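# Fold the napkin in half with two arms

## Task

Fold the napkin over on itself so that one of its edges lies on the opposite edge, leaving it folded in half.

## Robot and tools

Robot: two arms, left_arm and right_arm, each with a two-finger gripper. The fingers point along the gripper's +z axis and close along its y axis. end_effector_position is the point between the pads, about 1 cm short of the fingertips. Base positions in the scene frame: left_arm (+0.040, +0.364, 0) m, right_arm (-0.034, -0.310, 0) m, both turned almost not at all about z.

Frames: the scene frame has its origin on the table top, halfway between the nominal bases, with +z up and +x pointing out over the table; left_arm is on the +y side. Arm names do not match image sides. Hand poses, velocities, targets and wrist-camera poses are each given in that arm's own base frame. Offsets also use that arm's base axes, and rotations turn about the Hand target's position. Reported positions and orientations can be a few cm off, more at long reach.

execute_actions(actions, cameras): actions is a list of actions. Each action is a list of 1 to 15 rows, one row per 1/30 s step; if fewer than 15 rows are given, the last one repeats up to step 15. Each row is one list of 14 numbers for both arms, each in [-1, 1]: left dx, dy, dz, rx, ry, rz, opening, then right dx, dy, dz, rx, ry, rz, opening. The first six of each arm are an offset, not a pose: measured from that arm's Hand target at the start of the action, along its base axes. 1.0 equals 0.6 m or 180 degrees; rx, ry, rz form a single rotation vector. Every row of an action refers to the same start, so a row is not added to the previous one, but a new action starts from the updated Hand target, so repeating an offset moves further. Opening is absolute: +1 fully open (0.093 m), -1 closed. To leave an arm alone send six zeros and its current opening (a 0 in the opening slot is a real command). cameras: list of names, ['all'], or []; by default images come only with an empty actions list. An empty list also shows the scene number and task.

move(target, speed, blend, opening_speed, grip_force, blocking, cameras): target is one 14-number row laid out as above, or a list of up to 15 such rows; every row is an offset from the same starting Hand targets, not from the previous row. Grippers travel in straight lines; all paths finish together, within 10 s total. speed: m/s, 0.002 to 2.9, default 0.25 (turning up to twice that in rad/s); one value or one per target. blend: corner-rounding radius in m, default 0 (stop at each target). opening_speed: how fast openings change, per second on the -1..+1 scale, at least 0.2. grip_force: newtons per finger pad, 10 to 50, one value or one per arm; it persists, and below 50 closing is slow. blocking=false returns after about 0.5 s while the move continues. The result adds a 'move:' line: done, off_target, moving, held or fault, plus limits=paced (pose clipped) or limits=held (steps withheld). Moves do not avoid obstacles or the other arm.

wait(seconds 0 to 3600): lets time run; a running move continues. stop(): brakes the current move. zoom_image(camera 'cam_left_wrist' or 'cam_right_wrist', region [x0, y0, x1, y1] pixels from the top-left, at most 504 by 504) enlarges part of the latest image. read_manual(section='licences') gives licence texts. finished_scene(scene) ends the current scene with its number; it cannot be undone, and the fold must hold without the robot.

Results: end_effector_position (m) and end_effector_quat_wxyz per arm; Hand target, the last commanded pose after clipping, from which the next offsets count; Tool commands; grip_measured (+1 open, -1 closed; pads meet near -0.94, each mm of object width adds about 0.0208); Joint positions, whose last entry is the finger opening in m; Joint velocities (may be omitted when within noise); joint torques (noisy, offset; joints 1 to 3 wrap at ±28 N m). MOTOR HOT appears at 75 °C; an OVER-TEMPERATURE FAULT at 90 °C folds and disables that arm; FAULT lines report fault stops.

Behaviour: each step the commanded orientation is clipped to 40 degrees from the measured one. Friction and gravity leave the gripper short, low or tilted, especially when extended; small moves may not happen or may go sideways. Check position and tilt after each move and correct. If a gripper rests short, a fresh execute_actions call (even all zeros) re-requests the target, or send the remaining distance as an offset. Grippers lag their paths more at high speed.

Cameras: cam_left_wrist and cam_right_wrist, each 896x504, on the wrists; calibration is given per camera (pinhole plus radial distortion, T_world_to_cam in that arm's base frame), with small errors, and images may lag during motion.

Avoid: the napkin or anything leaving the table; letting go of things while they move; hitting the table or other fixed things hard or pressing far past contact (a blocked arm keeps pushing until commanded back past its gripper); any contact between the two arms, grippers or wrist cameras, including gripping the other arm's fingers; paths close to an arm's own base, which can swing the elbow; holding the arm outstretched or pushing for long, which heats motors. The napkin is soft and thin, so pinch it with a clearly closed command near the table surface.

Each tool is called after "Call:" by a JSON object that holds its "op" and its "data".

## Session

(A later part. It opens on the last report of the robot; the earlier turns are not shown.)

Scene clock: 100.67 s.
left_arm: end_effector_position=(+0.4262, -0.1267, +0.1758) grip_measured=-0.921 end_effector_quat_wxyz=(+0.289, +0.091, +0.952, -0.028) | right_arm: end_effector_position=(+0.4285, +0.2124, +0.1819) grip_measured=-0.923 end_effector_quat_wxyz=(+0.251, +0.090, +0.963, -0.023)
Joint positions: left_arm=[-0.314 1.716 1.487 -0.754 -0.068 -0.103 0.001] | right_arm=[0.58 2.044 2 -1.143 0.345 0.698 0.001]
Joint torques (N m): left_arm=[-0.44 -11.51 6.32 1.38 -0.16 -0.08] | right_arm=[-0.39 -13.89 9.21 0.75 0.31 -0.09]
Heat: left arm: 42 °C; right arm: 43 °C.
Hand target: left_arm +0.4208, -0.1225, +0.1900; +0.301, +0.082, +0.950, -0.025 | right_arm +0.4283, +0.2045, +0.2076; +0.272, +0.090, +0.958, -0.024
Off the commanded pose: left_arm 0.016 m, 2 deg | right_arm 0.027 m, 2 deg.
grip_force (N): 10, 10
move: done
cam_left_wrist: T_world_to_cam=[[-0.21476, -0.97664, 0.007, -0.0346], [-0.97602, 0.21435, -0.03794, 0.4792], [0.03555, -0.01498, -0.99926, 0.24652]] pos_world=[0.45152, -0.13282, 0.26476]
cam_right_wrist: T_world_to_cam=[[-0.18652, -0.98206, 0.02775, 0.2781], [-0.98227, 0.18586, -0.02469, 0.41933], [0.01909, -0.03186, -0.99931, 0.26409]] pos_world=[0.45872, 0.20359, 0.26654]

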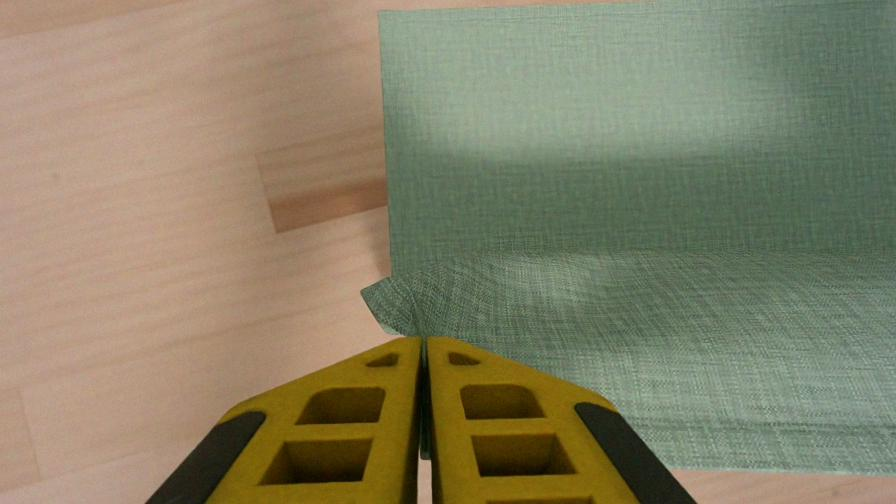

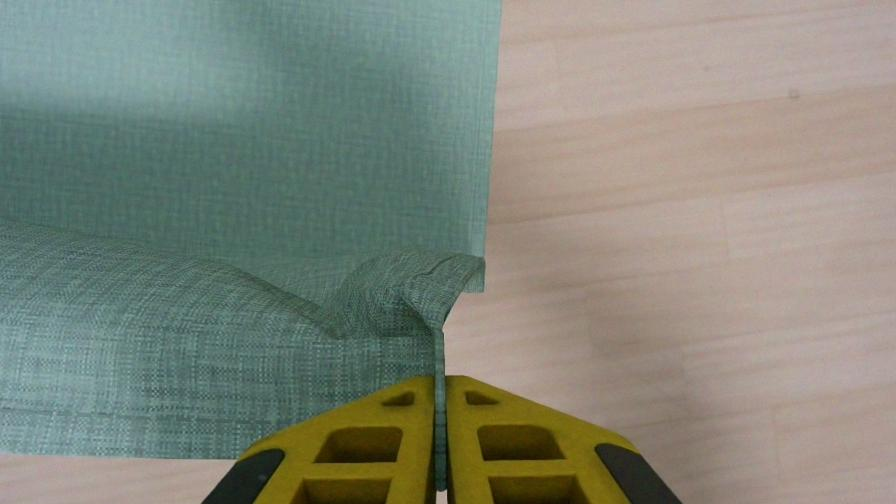

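Call:
{"op": "move", "data": {"target": [0.14,-0.024,-0.0375,0,0,0,-0.935,0.141,-0.031,-0.0385,0,0,0,-0.935], "cameras": ["all"], "speed": 0.12}}

Call:
{"op": "move", "data": {"target": [0,0,0,0,0,0,-0.918,0,0,0,0,0,0,-0.92], "cameras": ["all"]}}

Scene clock: 103.60 s.
left_arm: end_effector_position=(+0.4981, -0.1409, +0.1584) grip_measured=-0.933 end_effector_quat_wxyz=(+0.294, +0.083, +0.952, -0.027) | right_arm: end_effector_position=(+0.5126, +0.1894, +0.1812) grip_measured=-0.931 end_effector_quat_wxyz=(+0.276, +0.095, +0.956, -0.022)
Joint positions: left_arm=[-0.298 1.999 1.778 -0.754 -0.068 -0.103 0] | right_arm=[0.451 2.317 2.409 -1.192 0.319 0.572 0]
Joint torques (N m): left_arm=[0.61 -9.43 10.06 1.39 0.03 0.13] | right_arm=[-0.54 -11.82 9.35 0.89 0 -0.09]
Heat: left arm: 42 °C; right arm: 44 °C.
Hand target: left_arm +0.5048, -0.1369, +0.1675; +0.301, +0.082, +0.950, -0.025 | right_arm +0.5129, +0.1859, +0.1845; +0.272, +0.090, +0.958, -0.024
Off the commanded pose: left_arm 0.012 m, 1 deg | right_arm 0.005 m, 1 deg.
grip_force (N): 10, 10
move: off_target (left_arm)
cam_left_wrist: T_world_to_cam=[[-0.19826, -0.98012, 0.00793, -0.04169], [-0.97913, 0.19768, -0.04713, 0.55246], [0.04463, -0.01711, -0.99886, 0.22146]] pos_world=[0.52279, -0.14628, 0.24758]
cam_right_wrist: T_world_to_cam=[[-0.19729, -0.9802, 0.017, 0.27836], [-0.97772, 0.19547, -0.07652, 0.51136], [0.07168, -0.03172, -0.99692, 0.23351]] pos_world=[0.53815, 0.1803, 0.26719]

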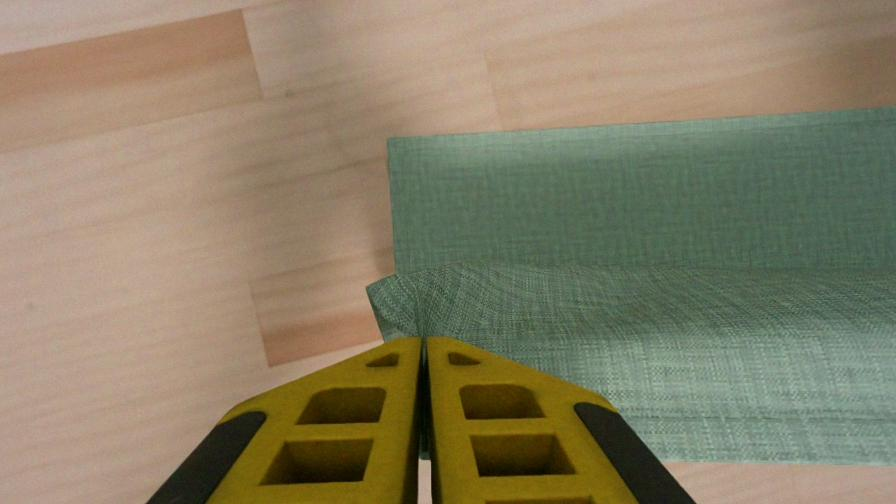

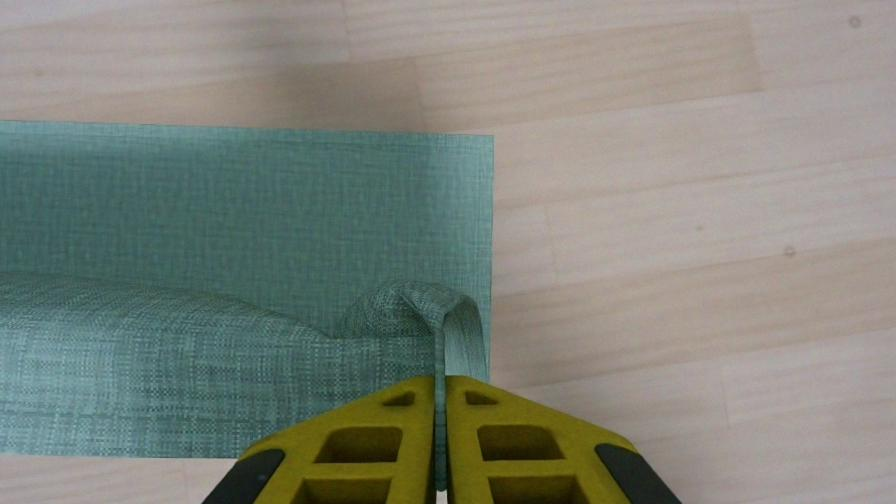

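Scene clock: 104.40 s.
left_arm: end_effector_position=(+0.4981, -0.1409, +0.1584) grip_measured=-0.919 end_effector_quat_wxyz=(+0.294, +0.083, +0.952, -0.027) | right_arm: end_effector_position=(+0.5123, +0.1893, +0.1810) grip_measured=-0.923 end_effector_quat_wxyz=(+0.276, +0.095, +0.956, -0.022)
Joint positions: left_arm=[-0.298 1.999 1.778 -0.754 -0.068 -0.103 0.001] | right_arm=[0.451 2.317 2.409 -1.193 0.319 0.572 0.001]
Joint torques (N m): left_arm=[0.59 -9.43 10.06 1.39 0.04 0.12] | right_arm=[-0.59 -11.78 9.43 0.9 0 -0.08]
Heat: left arm: 41 °C; right arm: 44 °C.
Hand target: left_arm +0.5048, -0.1369, +0.1675; +0.301, +0.082, +0.950, -0.025 | right_arm +0.5129, +0.1859, +0.1845; +0.272, +0.090, +0.958, -0.024
Off the commanded pose: left_arm 0.012 m, 1 deg | right_arm 0.005 m, 1 deg.
grip_force (N): 10, 10
move: done
cam_left_wrist: T_world_to_cam=[[-0.19826, -0.98012, 0.00793, -0.04169], [-0.97913, 0.19768, -0.04713, 0.55246], [0.04463, -0.01711, -0.99886, 0.22146]] pos_world=[0.52279, -0.14628, 0.24758]
cam_right_wrist: T_world_to_cam=[[-0.19731, -0.98018, 0.01796, 0.27799], [-0.97782, 0.19546, -0.07529, 0.51099], [0.07028, -0.03242, -0.997, 0.23422]] pos_world=[0.53805, 0.1802, 0.26699]

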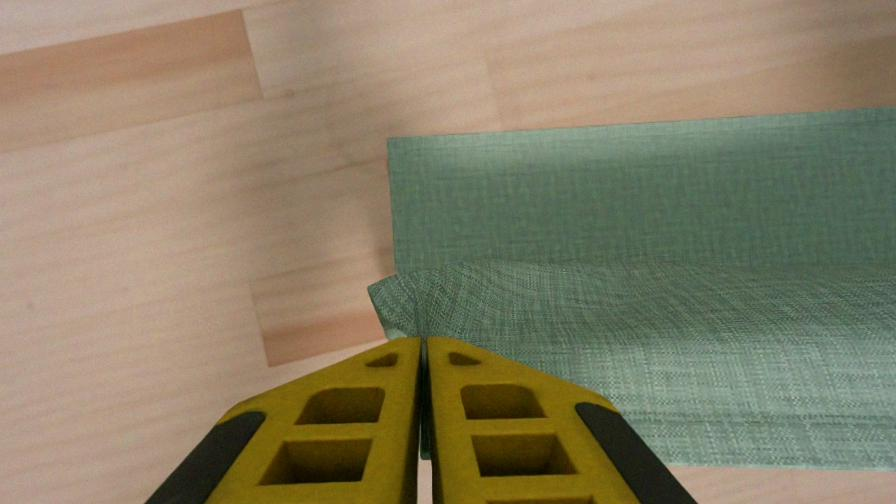

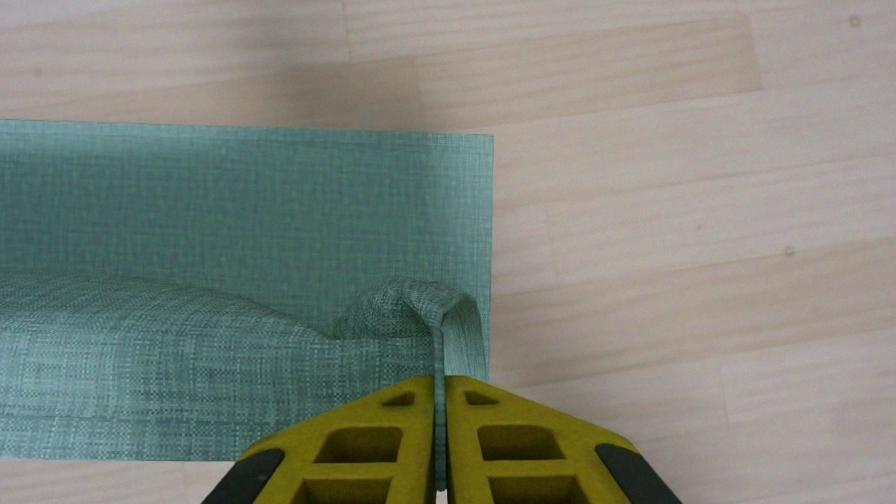

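Call:
{"op": "move", "data": {"target": [0.096,-0.015,-0.0825,0,0,0,-0.93,0.095,-0.0165,-0.0825,0,0,0,-0.93], "cameras": ["all"], "speed": 0.12}}

Call:
{"op": "move", "data": {"target": [0,0,0,0,0,0,-0.915,0,0,0,0,0,0,-0.917], "cameras": ["all"]}}

Scene clock: 108.17 s.
left_arm: end_effector_position=(+0.5451, -0.1470, +0.1042) grip_measured=-0.928 end_effector_quat_wxyz=(+0.271, +0.082, +0.959, -0.021) | right_arm: end_effector_position=(+0.5702, +0.1813, +0.1320) grip_measured=-0.927 end_effector_quat_wxyz=(+0.280, +0.094, +0.955, -0.019)
Joint positions: left_arm=[-0.282 2.253 1.984 -0.754 -0.063 -0.094 0.001] | right_arm=[0.388 2.639 2.799 -1.231 0.288 0.51 0.001]
Joint torques (N m): left_arm=[0.65 -11.15 9.98 1.91 0.09 0.14] | right_arm=[-0.84 -13.7 9.2 0.95 -0.01 -0.09]
Heat: left arm: 41 °C; right arm: 44 °C.
Hand target: left_arm +0.5624, -0.1459, +0.1180; +0.301, +0.082, +0.950, -0.025 | right_arm +0.5699, +0.1760, +0.1350; +0.272, +0.090, +0.958, -0.024
Off the commanded pose: left_arm 0.022 m, 4 deg | right_arm 0.006 m, 1 deg.
grip_force (N): 10, 10
move: off_target (left_arm)
cam_left_wrist: T_world_to_cam=[[-0.19302, -0.98119, 0.00216, -0.04049], [-0.98119, 0.19302, 0.00223, 0.59236], [-0.0026, -0.00169, -0.99999, 0.19323]] pos_world=[0.57391, -0.15374, 0.19199]
cam_right_wrist: T_world_to_cam=[[-0.193, -0.98112, 0.01263, 0.28086], [-0.97792, 0.19129, -0.08416, 0.56749], [0.08015, -0.0286, -0.99637, 0.1746]] pos_world=[0.59517, 0.172, 0.21818]

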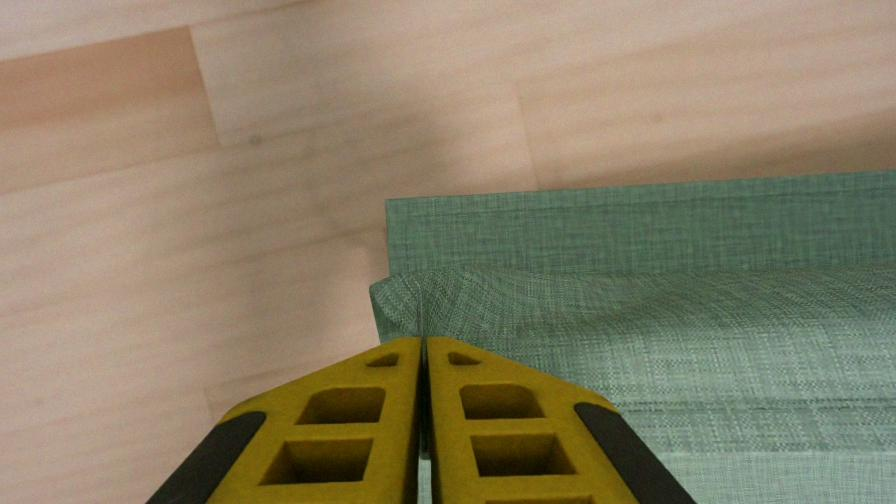

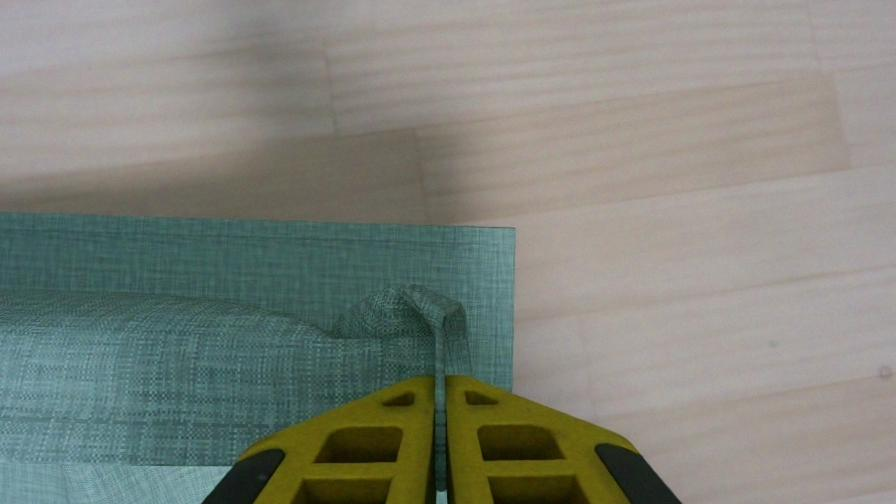

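Scene clock: 109.20 s.
left_arm: end_effector_position=(+0.5451, -0.1470, +0.1042) grip_measured=-0.916 end_effector_quat_wxyz=(+0.271, +0.082, +0.959, -0.021) | right_arm: end_effector_position=(+0.5696, +0.1810, +0.1316) grip_measured=-0.920 end_effector_quat_wxyz=(+0.279, +0.093, +0.955, -0.020)
Joint positions: left_arm=[-0.282 2.253 1.984 -0.754 -0.063 -0.094 0.001] | right_arm=[0.388 2.639 2.799 -1.235 0.288 0.51 0.001]
Joint torques (N m): left_arm=[0.66 -11.15 9.96 1.91 0.09 0.14] | right_arm=[-0.9 -13.55 9.48 0.94 -0.01 -0.08]
Heat: left arm: 41 °C; right arm: 44 °C.
Hand target: left_arm +0.5624, -0.1459, +0.1180; +0.301, +0.082, +0.950, -0.025 | right_arm +0.5699, +0.1760, +0.1350; +0.272, +0.090, +0.958, -0.024
Off the commanded pose: left_arm 0.022 m, 4 deg | right_arm 0.006 m, 1 deg.
grip_force (N): 10, 10
move: done
cam_left_wrist: T_world_to_cam=[[-0.19302, -0.98119, 0.00216, -0.04049], [-0.98119, 0.19302, 0.00223, 0.59236], [-0.0026, -0.00169, -0.99999, 0.19323]] pos_world=[0.57391, -0.15374, 0.19199]
cam_right_wrist: T_world_to_cam=[[-0.19305, -0.98108, 0.01435, 0.28034], [-0.97813, 0.19128, -0.08164, 0.56666], [0.07735, -0.02979, -0.99656, 0.17615]] pos_world=[0.59477, 0.1719, 0.21778]

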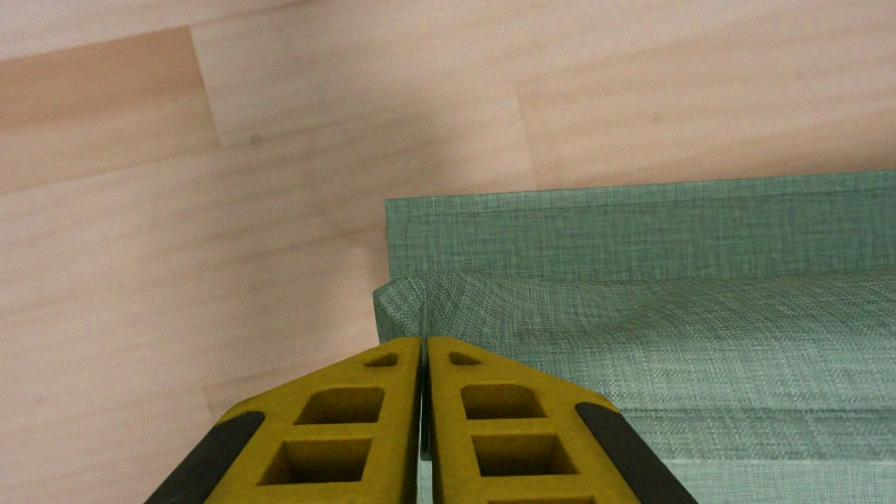

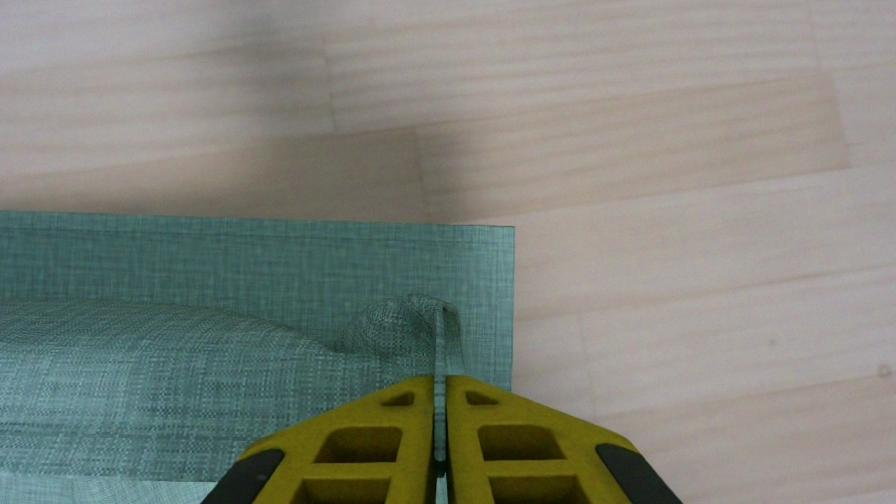

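Call:
{"op": "move", "data": {"target": [0.044,-0.003,-0.08,0,0,0,-0.925,0.03,-0.0167,-0.115,0,0,0,-0.925], "cameras": ["all"], "speed": 0.12}}

Call:
{"op": "move", "data": {"target": [0,0,0,0,0,0,-0.912,0,0,0,0,0,0,-0.914], "cameras": ["all"]}}

Scene clock: 111.47 s.
left_arm: end_effector_position=(+0.5679, -0.1506, +0.0568) grip_measured=-0.923 end_effector_quat_wxyz=(+0.266, +0.084, +0.960, -0.022) | right_arm: end_effector_position=(+0.5776, +0.1695, +0.0459) grip_measured=-0.922 end_effector_quat_wxyz=(+0.246, +0.089, +0.965, -0.036)
Joint positions: left_arm=[-0.275 2.39 2.034 -0.678 -0.054 -0.086 0.001] | right_arm=[0.362 2.639 2.48 -0.986 0.276 0.487 0.001]
Joint torques (N m): left_arm=[0.91 -11.75 9.94 2.05 0.04 0.14] | right_arm=[-1.07 -17.69 6.2 1.51 -0.01 -0.09]
Heat: left arm: 41 °C; right arm: 44 °C.
Hand target: left_arm +0.5888, -0.1477, +0.0700; +0.301, +0.082, +0.950, -0.025 | right_arm +0.5879, +0.1660, +0.0660; +0.272, +0.090, +0.958, -0.024
Off the commanded pose: left_arm 0.025 m, 4 deg | right_arm 0.023 m, 3 deg.
grip_force (N): 10, 10
move: off_target (left_arm, right_arm)
cam_left_wrist: T_world_to_cam=[[-0.19655, -0.98048, 0.00526, -0.03748], [-0.98041, 0.1966, 0.01218, 0.615], [-0.01298, -0.00276, -0.99991, 0.15168]] pos_world=[0.59755, -0.15724, 0.14438]
cam_right_wrist: T_world_to_cam=[[-0.19135, -0.97999, 0.0548, 0.2688], [-0.98151, 0.19075, -0.01618, 0.56871], [0.0054, -0.05688, -0.99837, 0.13596]] pos_world=[0.60889, 0.16267, 0.13021]

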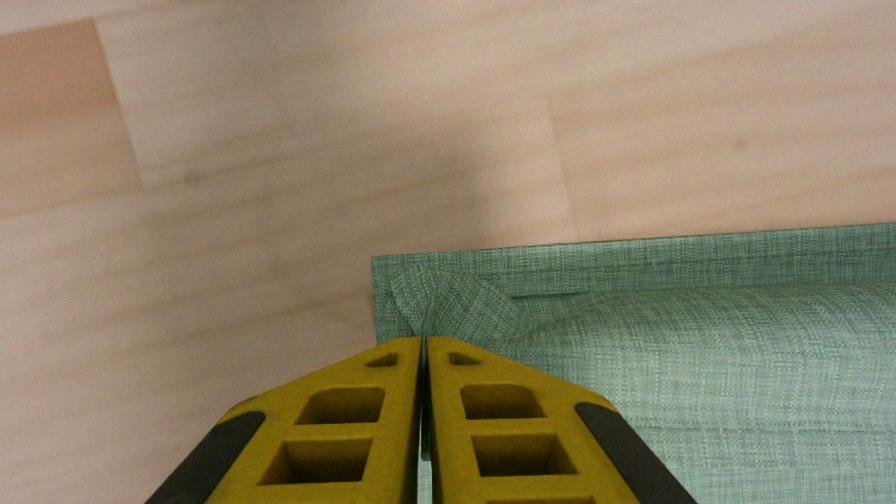

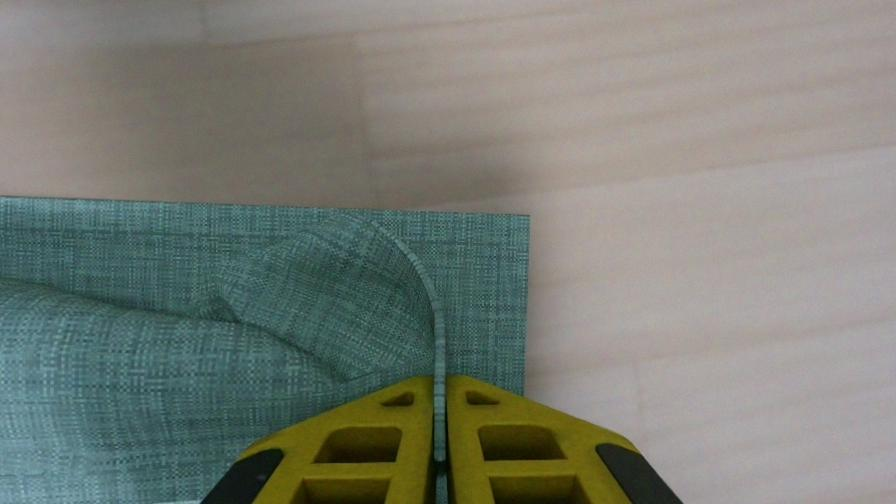

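Scene clock: 112.27 s.
left_arm: end_effector_position=(+0.5679, -0.1506, +0.0568) grip_measured=-0.913 end_effector_quat_wxyz=(+0.266, +0.084, +0.960, -0.022) | right_arm: end_effector_position=(+0.5776, +0.1695, +0.0459) grip_measured=-0.917 end_effector_quat_wxyz=(+0.246, +0.089, +0.965, -0.036)
Joint positions: left_arm=[-0.275 2.39 2.034 -0.678 -0.054 -0.086 0.001] | right_arm=[0.362 2.639 2.48 -0.986 0.276 0.487 0.001]
Joint torques (N m): left_arm=[0.91 -11.75 9.95 2.05 0.05 0.14] | right_arm=[-1.06 -17.68 6.22 1.52 -0.01 -0.09]
Heat: left arm: 42 °C; right arm: 45 °C.
Hand target: left_arm +0.5888, -0.1477, +0.0700; +0.301, +0.082, +0.950, -0.025 | right_arm +0.5879, +0.1660, +0.0660; +0.272, +0.090, +0.958, -0.024
Off the commanded pose: left_arm 0.025 m, 4 deg | right_arm 0.023 m, 3 deg.
grip_force (N): 10, 10
move: done
cam_left_wrist: T_world_to_cam=[[-0.19655, -0.98048, 0.00526, -0.03748], [-0.98041, 0.1966, 0.01218, 0.615], [-0.01298, -0.00276, -0.99991, 0.15168]] pos_world=[0.59755, -0.15724, 0.14438]
cam_right_wrist: T_world_to_cam=[[-0.19135, -0.97999, 0.0548, 0.2688], [-0.98151, 0.19075, -0.01618, 0.56871], [0.0054, -0.05688, -0.99837, 0.13596]] pos_world=[0.60889, 0.16267, 0.13021]

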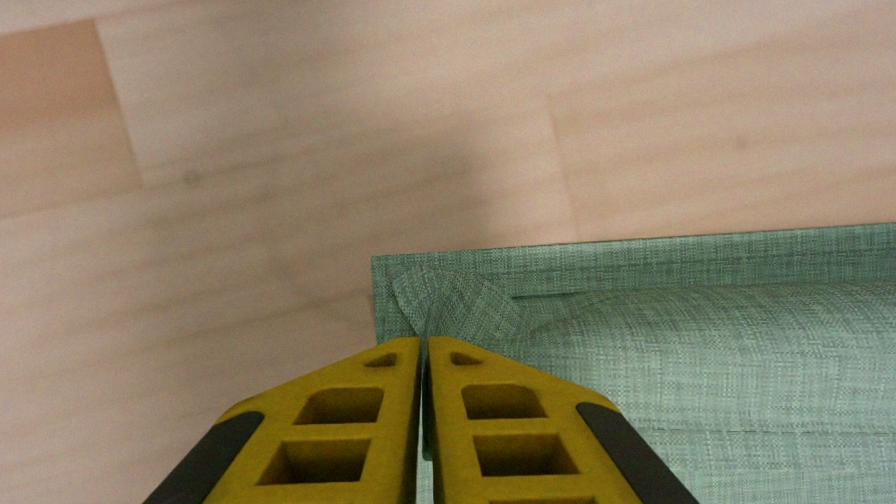

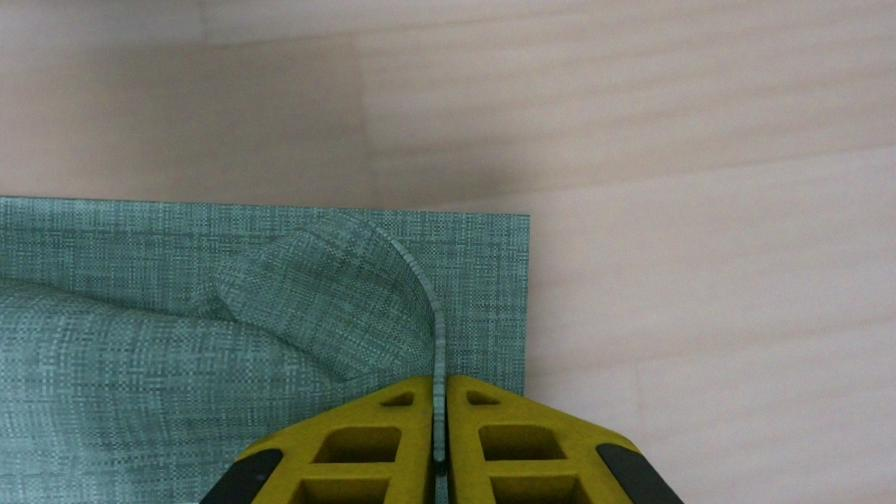

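Call:
{"op": "move", "data": {"target": [0.025,0.002,-0.025,0,0,0,-0.925,0.03,-0.007,0.0,0,0,0,-0.925], "speed": 0.1}}

Call:
{"op": "move", "data": {"target": [0,0,0,0,0,0,-0.9,0,0,0,0,0,0,-0.9], "cameras": ["all"]}}

Scene clock: 115.10 s.
left_arm: end_effector_position=(+0.5864, -0.1491, +0.0430) grip_measured=-0.923 end_effector_quat_wxyz=(+0.271, +0.082, +0.959, -0.023) | right_arm: end_effector_position=(+0.6057, +0.1689, +0.0632) grip_measured=-0.922 end_effector_quat_wxyz=(+0.281, +0.092, +0.955, -0.018)
Joint positions: left_arm=[-0.262 2.476 2.128 -0.673 -0.048 -0.078 0.001] | right_arm=[0.342 2.777 2.785 -1.066 0.263 0.465 0.001]
Joint torques (N m): left_arm=[0.64 -12.37 9.91 1.92 0.06 0.14] | right_arm=[-1.02 -14.46 9.59 0.95 -0.01 -0.09]
Heat: left arm: 42 °C; right arm: 46 °C.
Hand target: left_arm +0.6038, -0.1465, +0.0550; +0.301, +0.082, +0.950, -0.025 | right_arm +0.6059, +0.1618, +0.0660; +0.272, +0.090, +0.958, -0.024
Off the commanded pose: left_arm 0.021 m, 4 deg | right_arm 0.008 m, 1 deg.
grip_force (N): 10, 10
move: off_target (left_arm)

Scene clock: 115.90 s.
left_arm: end_effector_position=(+0.5864, -0.1491, +0.0430) grip_measured=-0.901 end_effector_quat_wxyz=(+0.271, +0.082, +0.959, -0.023) | right_arm: end_effector_position=(+0.6057, +0.1689, +0.0636) grip_measured=-0.903 end_effector_quat_wxyz=(+0.281, +0.092, +0.955, -0.018)
Joint positions: left_arm=[-0.262 2.476 2.128 -0.673 -0.048 -0.078 0.002] | right_arm=[0.342 2.782 2.796 -1.072 0.263 0.465 0.002]
Joint torques (N m): left_arm=[0.62 -12.38 9.92 1.92 0.06 0.14] | right_arm=[-0.92 -14.43 9.59 0.94 -0.01 -0.09]
Heat: left arm: 42 °C; right arm: 46 °C.
Hand target: left_arm +0.6038, -0.1465, +0.0550; +0.301, +0.082, +0.950, -0.025 | right_arm +0.6059, +0.1618, +0.0660; +0.272, +0.090, +0.958, -0.024
Off the commanded pose: left_arm 0.021 m, 4 deg | right_arm 0.008 m, 1 deg.
grip_force (N): 10, 10
move: done
cam_left_wrist: T_world_to_cam=[[-0.19413, -0.98095, 0.00744, -0.03392], [-0.98097, 0.19414, 0.00042, 0.6335], [-0.00186, -0.00722, -0.99997, 0.13092]] pos_world=[0.61511, -0.15532, 0.1309]
cam_right_wrist: T_world_to_cam=[[-0.1898, -0.98176, 0.01114, 0.2748], [-0.97842, 0.18819, -0.08526, 0.5997], [0.08161, -0.02708, -0.9963, 0.10218]] pos_world=[0.63058, 0.1597, 0.14987]

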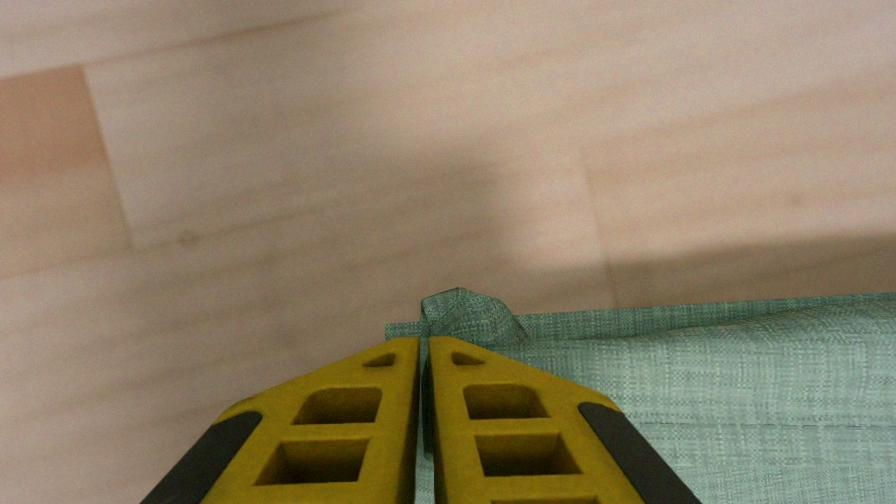

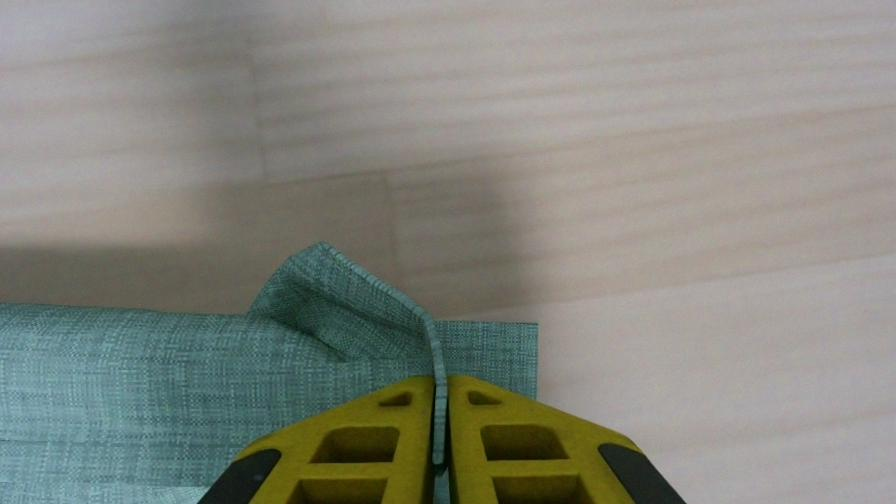

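Call:
{"op": "move", "data": {"target": [-0.07,0.012,0.02,0,0,0,-0.93,-0.07,0.013,-0.01,0,0,0,-0.93], "speed": 0.12, "cameras": ["all"]}}

Call:
{"op": "move", "data": {"target": [0,0,0,0,0,0,-0.9,0,0,0,0,0,0,-0.9], "cameras": ["all"]}}

Scene clock: 118.10 s.
left_arm: end_effector_position=(+0.5485, -0.1395, +0.0244) grip_measured=-0.928 end_effector_quat_wxyz=(+0.249, +0.083, +0.965, -0.021) | right_arm: end_effector_position=(+0.5532, +0.1733, +0.0280) grip_measured=-0.927 end_effector_quat_wxyz=(+0.235, +0.073, +0.968, -0.036)
Joint positions: left_arm=[-0.262 2.348 1.847 -0.566 -0.045 -0.078 0.001] | right_arm=[0.38 2.514 2.181 -0.833 0.266 0.476 0.001]
Joint torques (N m): left_arm=[-0.05 -19.04 5.87 1.91 -0.04 0.07] | right_arm=[-0.69 -18.96 6.19 1.4 0.16 0.18]
Heat: left arm: 43 °C; right arm: 48 °C.
Hand target: left_arm +0.5618, -0.1393, +0.0670; +0.301, +0.082, +0.950, -0.025 | right_arm +0.5639, +0.1696, +0.0600; +0.272, +0.090, +0.958, -0.024
Off the commanded pose: left_arm 0.045 m, 6 deg | right_arm 0.034 m, 5 deg.
grip_force (N): 10, 10
move: off_target (left_arm, right_arm)
cam_left_wrist: T_world_to_cam=[[-0.19536, -0.98071, 0.00706, -0.031], [-0.97961, 0.19547, 0.04649, 0.59276], [-0.04697, 0.00216, -0.99889, 0.13831]] pos_world=[0.58111, -0.14657, 0.11081]
cam_right_wrist: T_world_to_cam=[[-0.1589, -0.98529, 0.06296, 0.25155], [-0.98718, 0.15955, 0.00546, 0.55174], [-0.01542, -0.06128, -0.998, 0.13075]] pos_world=[0.58665, 0.16784, 0.11164]

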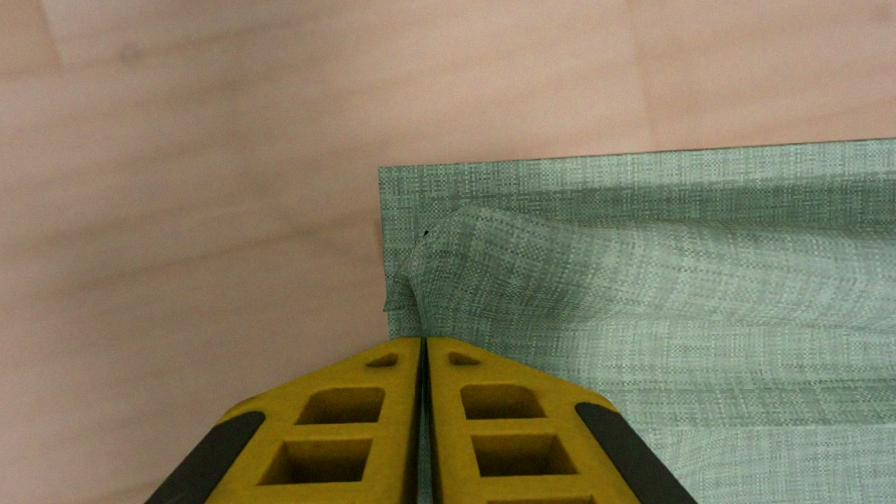

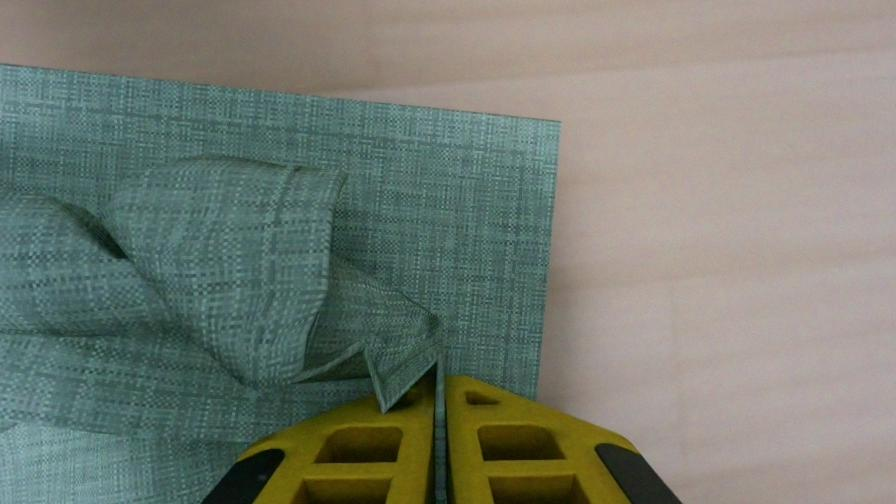

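Scene clock: 118.90 s.
left_arm: end_effector_position=(+0.5485, -0.1395, +0.0244) grip_measured=-0.901 end_effector_quat_wxyz=(+0.249, +0.083, +0.965, -0.021) | right_arm: end_effector_position=(+0.5532, +0.1733, +0.0280) grip_measured=-0.903 end_effector_quat_wxyz=(+0.235, +0.073, +0.968, -0.036)
Joint positions: left_arm=[-0.262 2.348 1.847 -0.566 -0.045 -0.078 0.002] | right_arm=[0.38 2.514 2.181 -0.833 0.266 0.476 0.002]
Joint torques (N m): left_arm=[-0.05 -19.04 5.87 1.91 -0.04 0.08] | right_arm=[-0.7 -18.95 6.2 1.4 0.16 0.18]
Heat: left arm: 43 °C; right arm: 49 °C.
Hand target: left_arm +0.5618, -0.1393, +0.0670; +0.301, +0.082, +0.950, -0.025 | right_arm +0.5639, +0.1696, +0.0600; +0.272, +0.090, +0.958, -0.024
Off the commanded pose: left_arm 0.045 m, 6 deg | right_arm 0.034 m, 5 deg.
grip_force (N): 10, 10
move: done
cam_left_wrist: T_world_to_cam=[[-0.19536, -0.98071, 0.00706, -0.031], [-0.97961, 0.19547, 0.04649, 0.59276], [-0.04697, 0.00216, -0.99889, 0.13831]] pos_world=[0.58111, -0.14657, 0.11081]
cam_right_wrist: T_world_to_cam=[[-0.1589, -0.98529, 0.06296, 0.25155], [-0.98718, 0.15955, 0.00546, 0.55174], [-0.01542, -0.06128, -0.998, 0.13075]] pos_world=[0.58665, 0.16784, 0.11164]

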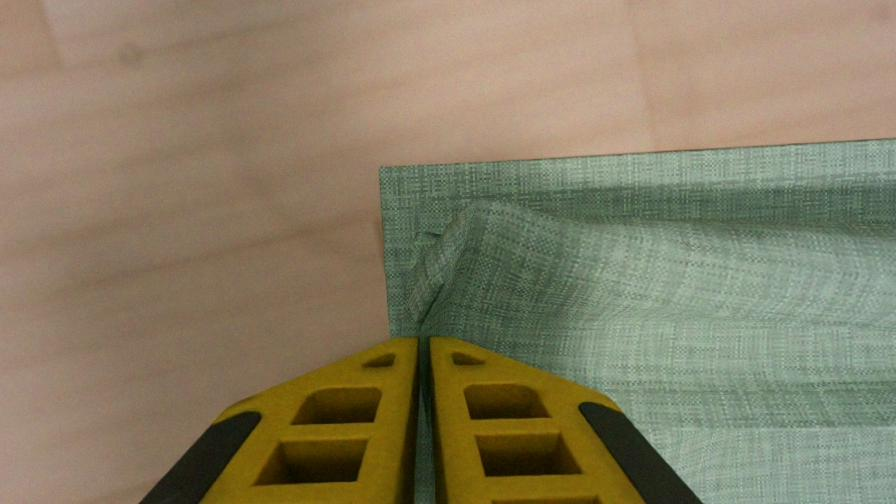

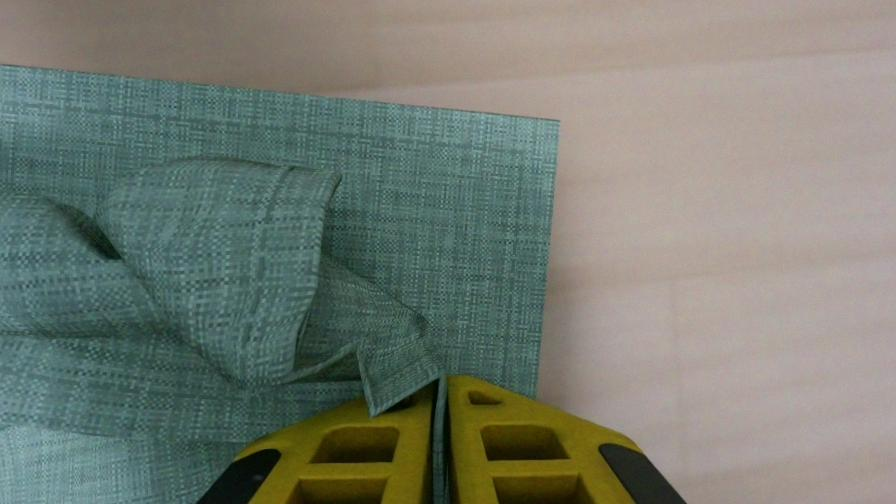

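Call:
{"op": "move", "data": {"target": [[0,0,0,0,0,0,-0.6,0,0,0,0,0,0,-0.6],[-0.03,0,0.1,0,0,0,-0.6,-0.03,0,0.1,0,0,0,-0.6]], "grip_force": 50, "opening_speed": 0.4, "cameras": ["all"], "speed": 0.12}}

Scene clock: 122.03 s.
left_arm: end_effector_position=(+0.5386, -0.1351, +0.0782) grip_measured=-0.601 end_effector_quat_wxyz=(+0.260, +0.081, +0.962, -0.022) | right_arm: end_effector_position=(+0.5456, +0.1703, +0.0852) grip_measured=-0.603 end_effector_quat_wxyz=(+0.248, +0.078, +0.965, -0.029)
Joint positions: left_arm=[-0.259 2.239 1.869 -0.674 -0.045 -0.078 0.016] | right_arm=[0.38 2.423 2.233 -0.948 0.266 0.482 0.016]
Joint torques (N m): left_arm=[-0.55 -18.26 9.5 1.26 -0.1 -0.01] | right_arm=[0.51 -17.95 9.29 0.84 0.22 0.24]
Heat: left arm: 44 °C; right arm: 51 °C.
Hand target: left_arm +0.5438, -0.1393, +0.1270; +0.301, +0.082, +0.950, -0.025 | right_arm +0.5459, +0.1696, +0.1200; +0.272, +0.090, +0.958, -0.024
Off the commanded pose: left_arm 0.049 m, 5 deg | right_arm 0.035 m, 3 deg.
move: off_target (left_arm, right_arm)
cam_left_wrist: T_world_to_cam=[[-0.19244, -0.98127, 0.00847, -0.03068], [-0.98096, 0.1926, 0.02509, 0.58178], [-0.02625, -0.00348, -0.99965, 0.17976]] pos_world=[0.56952, -0.14153, 0.16536]
cam_right_wrist: T_world_to_cam=[[-0.16566, -0.98512, 0.04583, 0.2489], [-0.98613, 0.16498, -0.0183, 0.54498], [0.01046, -0.04823, -0.99878, 0.17133]] pos_world=[0.57686, 0.16355, 0.16969]

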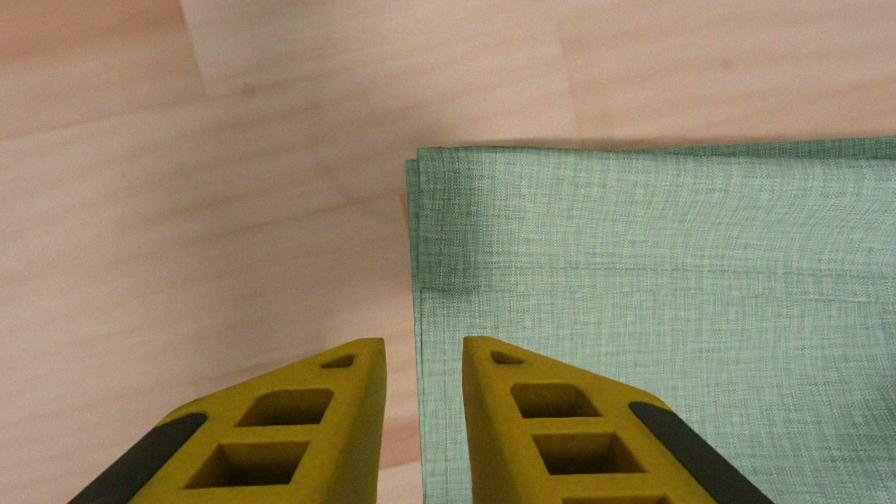

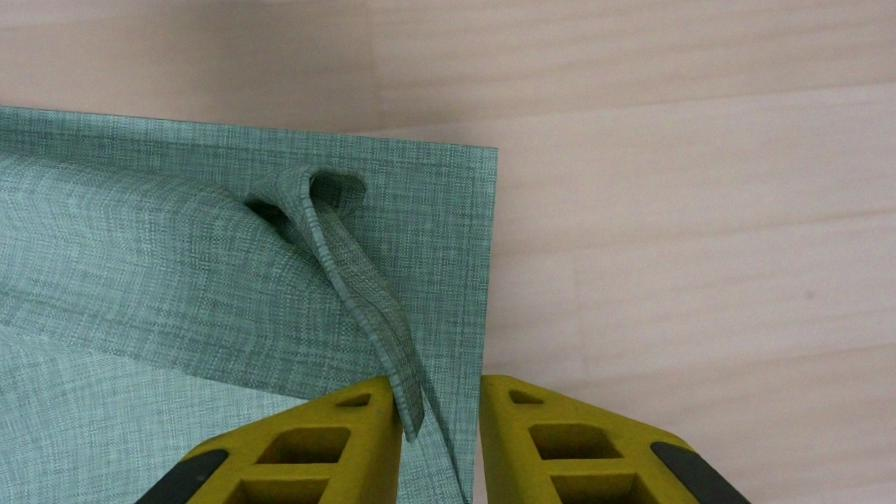

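Call:
{"op": "zoom_image", "data": {"camera": "cam_right_wrist", "region": [240, 130, 560, 504]}}

Call:
{"op": "zoom_image", "data": {"camera": "cam_left_wrist", "region": [380, 120, 880, 504]}}

Scaled by 1.348 from the camera's image (finer frame: 1280x720).

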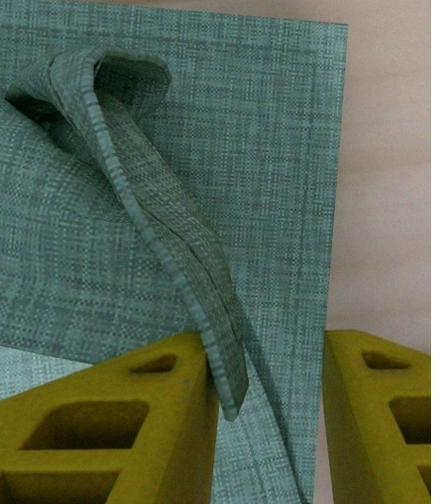

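Scaled by 1.008 from the camera's image (finer frame: 1280x720).

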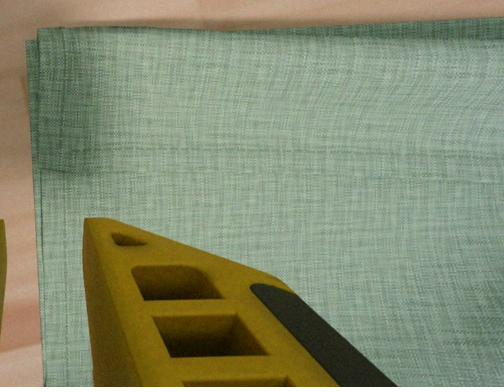

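Call:
{"op": "move", "data": {"target": [0,0,0,0,0,0,-0.6,0,0,0,0,0,0,-1], "opening_speed": 0.4, "cameras": ["cam_right_wrist"]}}

Scene clock: 125.10 s.
left_arm: end_effector_position=(+0.5383, -0.1350, +0.0781) grip_measured=-0.601 end_effector_quat_wxyz=(+0.259, +0.081, +0.962, -0.022) | right_arm: end_effector_position=(+0.5456, +0.1703, +0.0852) grip_measured=-0.983 end_effector_quat_wxyz=(+0.248, +0.078, +0.965, -0.029)
Joint positions: left_arm=[-0.259 2.239 1.869 -0.676 -0.045 -0.078 0.016] | right_arm=[0.38 2.423 2.233 -0.948 0.266 0.482 0]
Joint torques (N m): left_arm=[-0.55 -18.28 9.48 1.26 -0.1 -0.01] | right_arm=[0.53 -17.96 9.25 0.85 0.21 0.24]
Heat: left arm: 46 °C; right arm: 52 °C.
Hand target: left_arm +0.5438, -0.1393, +0.1270; +0.301, +0.082, +0.950, -0.025 | right_arm +0.5459, +0.1696, +0.1200; +0.272, +0.090, +0.958, -0.024
Off the commanded pose: left_arm 0.049 m, 5 deg | right_arm 0.035 m, 3 deg.
move: done
cam_right_wrist: T_world_to_cam=[[-0.16566, -0.98512, 0.04583, 0.2489], [-0.98613, 0.16498, -0.0183, 0.54498], [0.01046, -0.04823, -0.99878, 0.17133]] pos_world=[0.57686, 0.16355, 0.16969]

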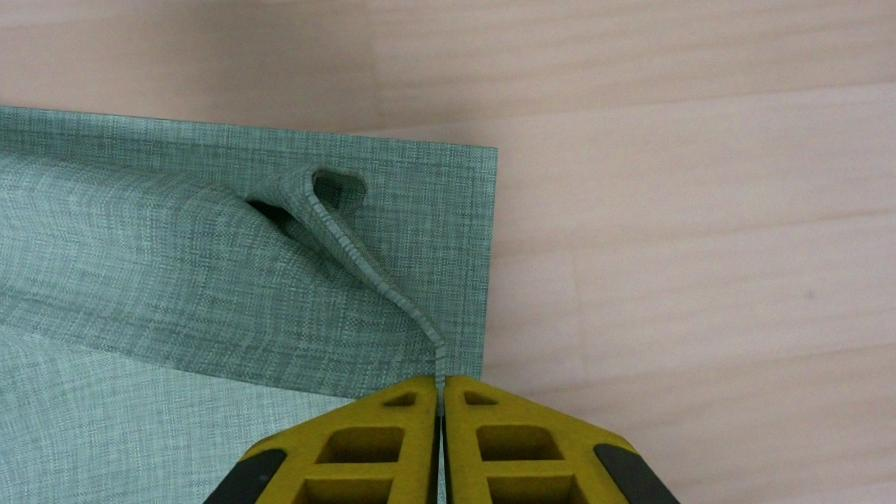

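Call:
{"op": "move", "data": {"target": [[0,0,0.02,0,0,0,-0.6,0.07,-0.01,0.04,0,0,0,-1],[0,0,0.03,0,0,0,-0.6,0.18,-0.035,-0.04,-0.0114,-0.0544,0,-1]], "cameras": ["all"], "speed": 0.15, "blend": 0.02}}

Scene clock: 127.77 s.
left_arm: end_effector_position=(+0.5389, -0.1352, +0.0941) grip_measured=-0.601 end_effector_quat_wxyz=(+0.257, +0.082, +0.963, -0.022) | right_arm: end_effector_position=(+0.6384, +0.1516, +0.0787) grip_measured=-0.983 end_effector_quat_wxyz=(+0.342, +0.079, +0.936, -0.023)
Joint positions: left_arm=[-0.259 2.239 1.934 -0.747 -0.045 -0.078 0.016] | right_arm=[0.306 2.806 2.833 -0.951 0.289 0.378 0]
Joint torques (N m): left_arm=[-0.55 -18.33 9.91 1.25 -0.1 -0.01] | right_arm=[-0.85 -14.99 9.83 2.04 0.23 -0.09]
Heat: left arm: 47 °C; right arm: 53 °C.
Hand target: left_arm +0.5438, -0.1393, +0.1450; +0.301, +0.082, +0.950, -0.025 | right_arm +0.6539, +0.1486, +0.0960; +0.354, +0.086, +0.931, -0.033
Off the commanded pose: left_arm 0.051 m, 5 deg | right_arm 0.023 m, 2 deg.
elbow stopped short (right arm): the move would have taken joint 3 (elbow) straighter than the controller allows.
move: off_target (left_arm, right_arm)
cam_left_wrist: T_world_to_cam=[[-0.19247, -0.98127, 0.00803, -0.03087], [-0.98078, 0.19263, 0.03119, 0.58106], [-0.03216, -0.00187, -0.99948, 0.19892]] pos_world=[0.57035, -0.14184, 0.18094]
cam_right_wrist: T_world_to_cam=[[-0.17097, -0.98512, 0.01754, 0.25179], [-0.96342, 0.16342, -0.21242, 0.64044], [0.20639, -0.05321, -0.97702, 0.03685]] pos_world=[0.65246, 0.14535, 0.16763]

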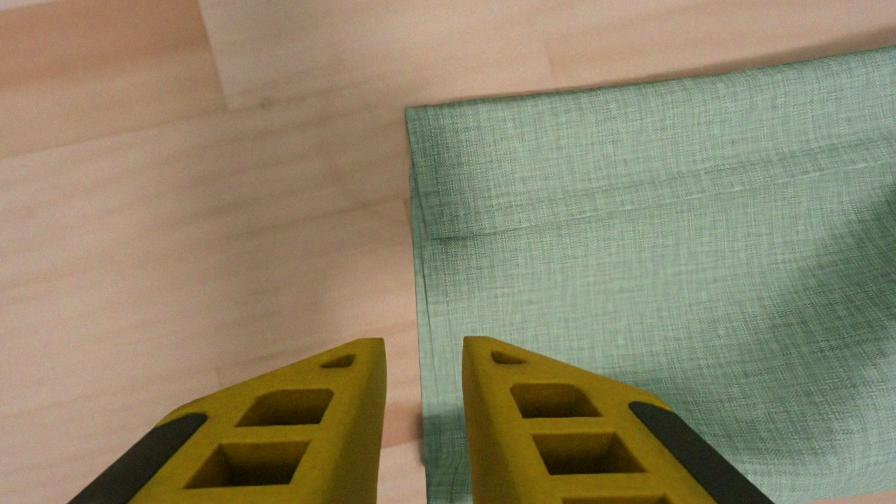

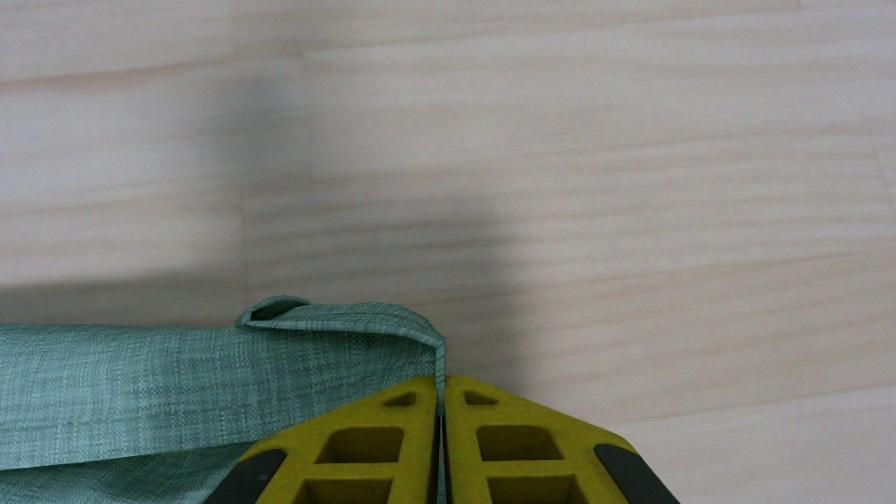

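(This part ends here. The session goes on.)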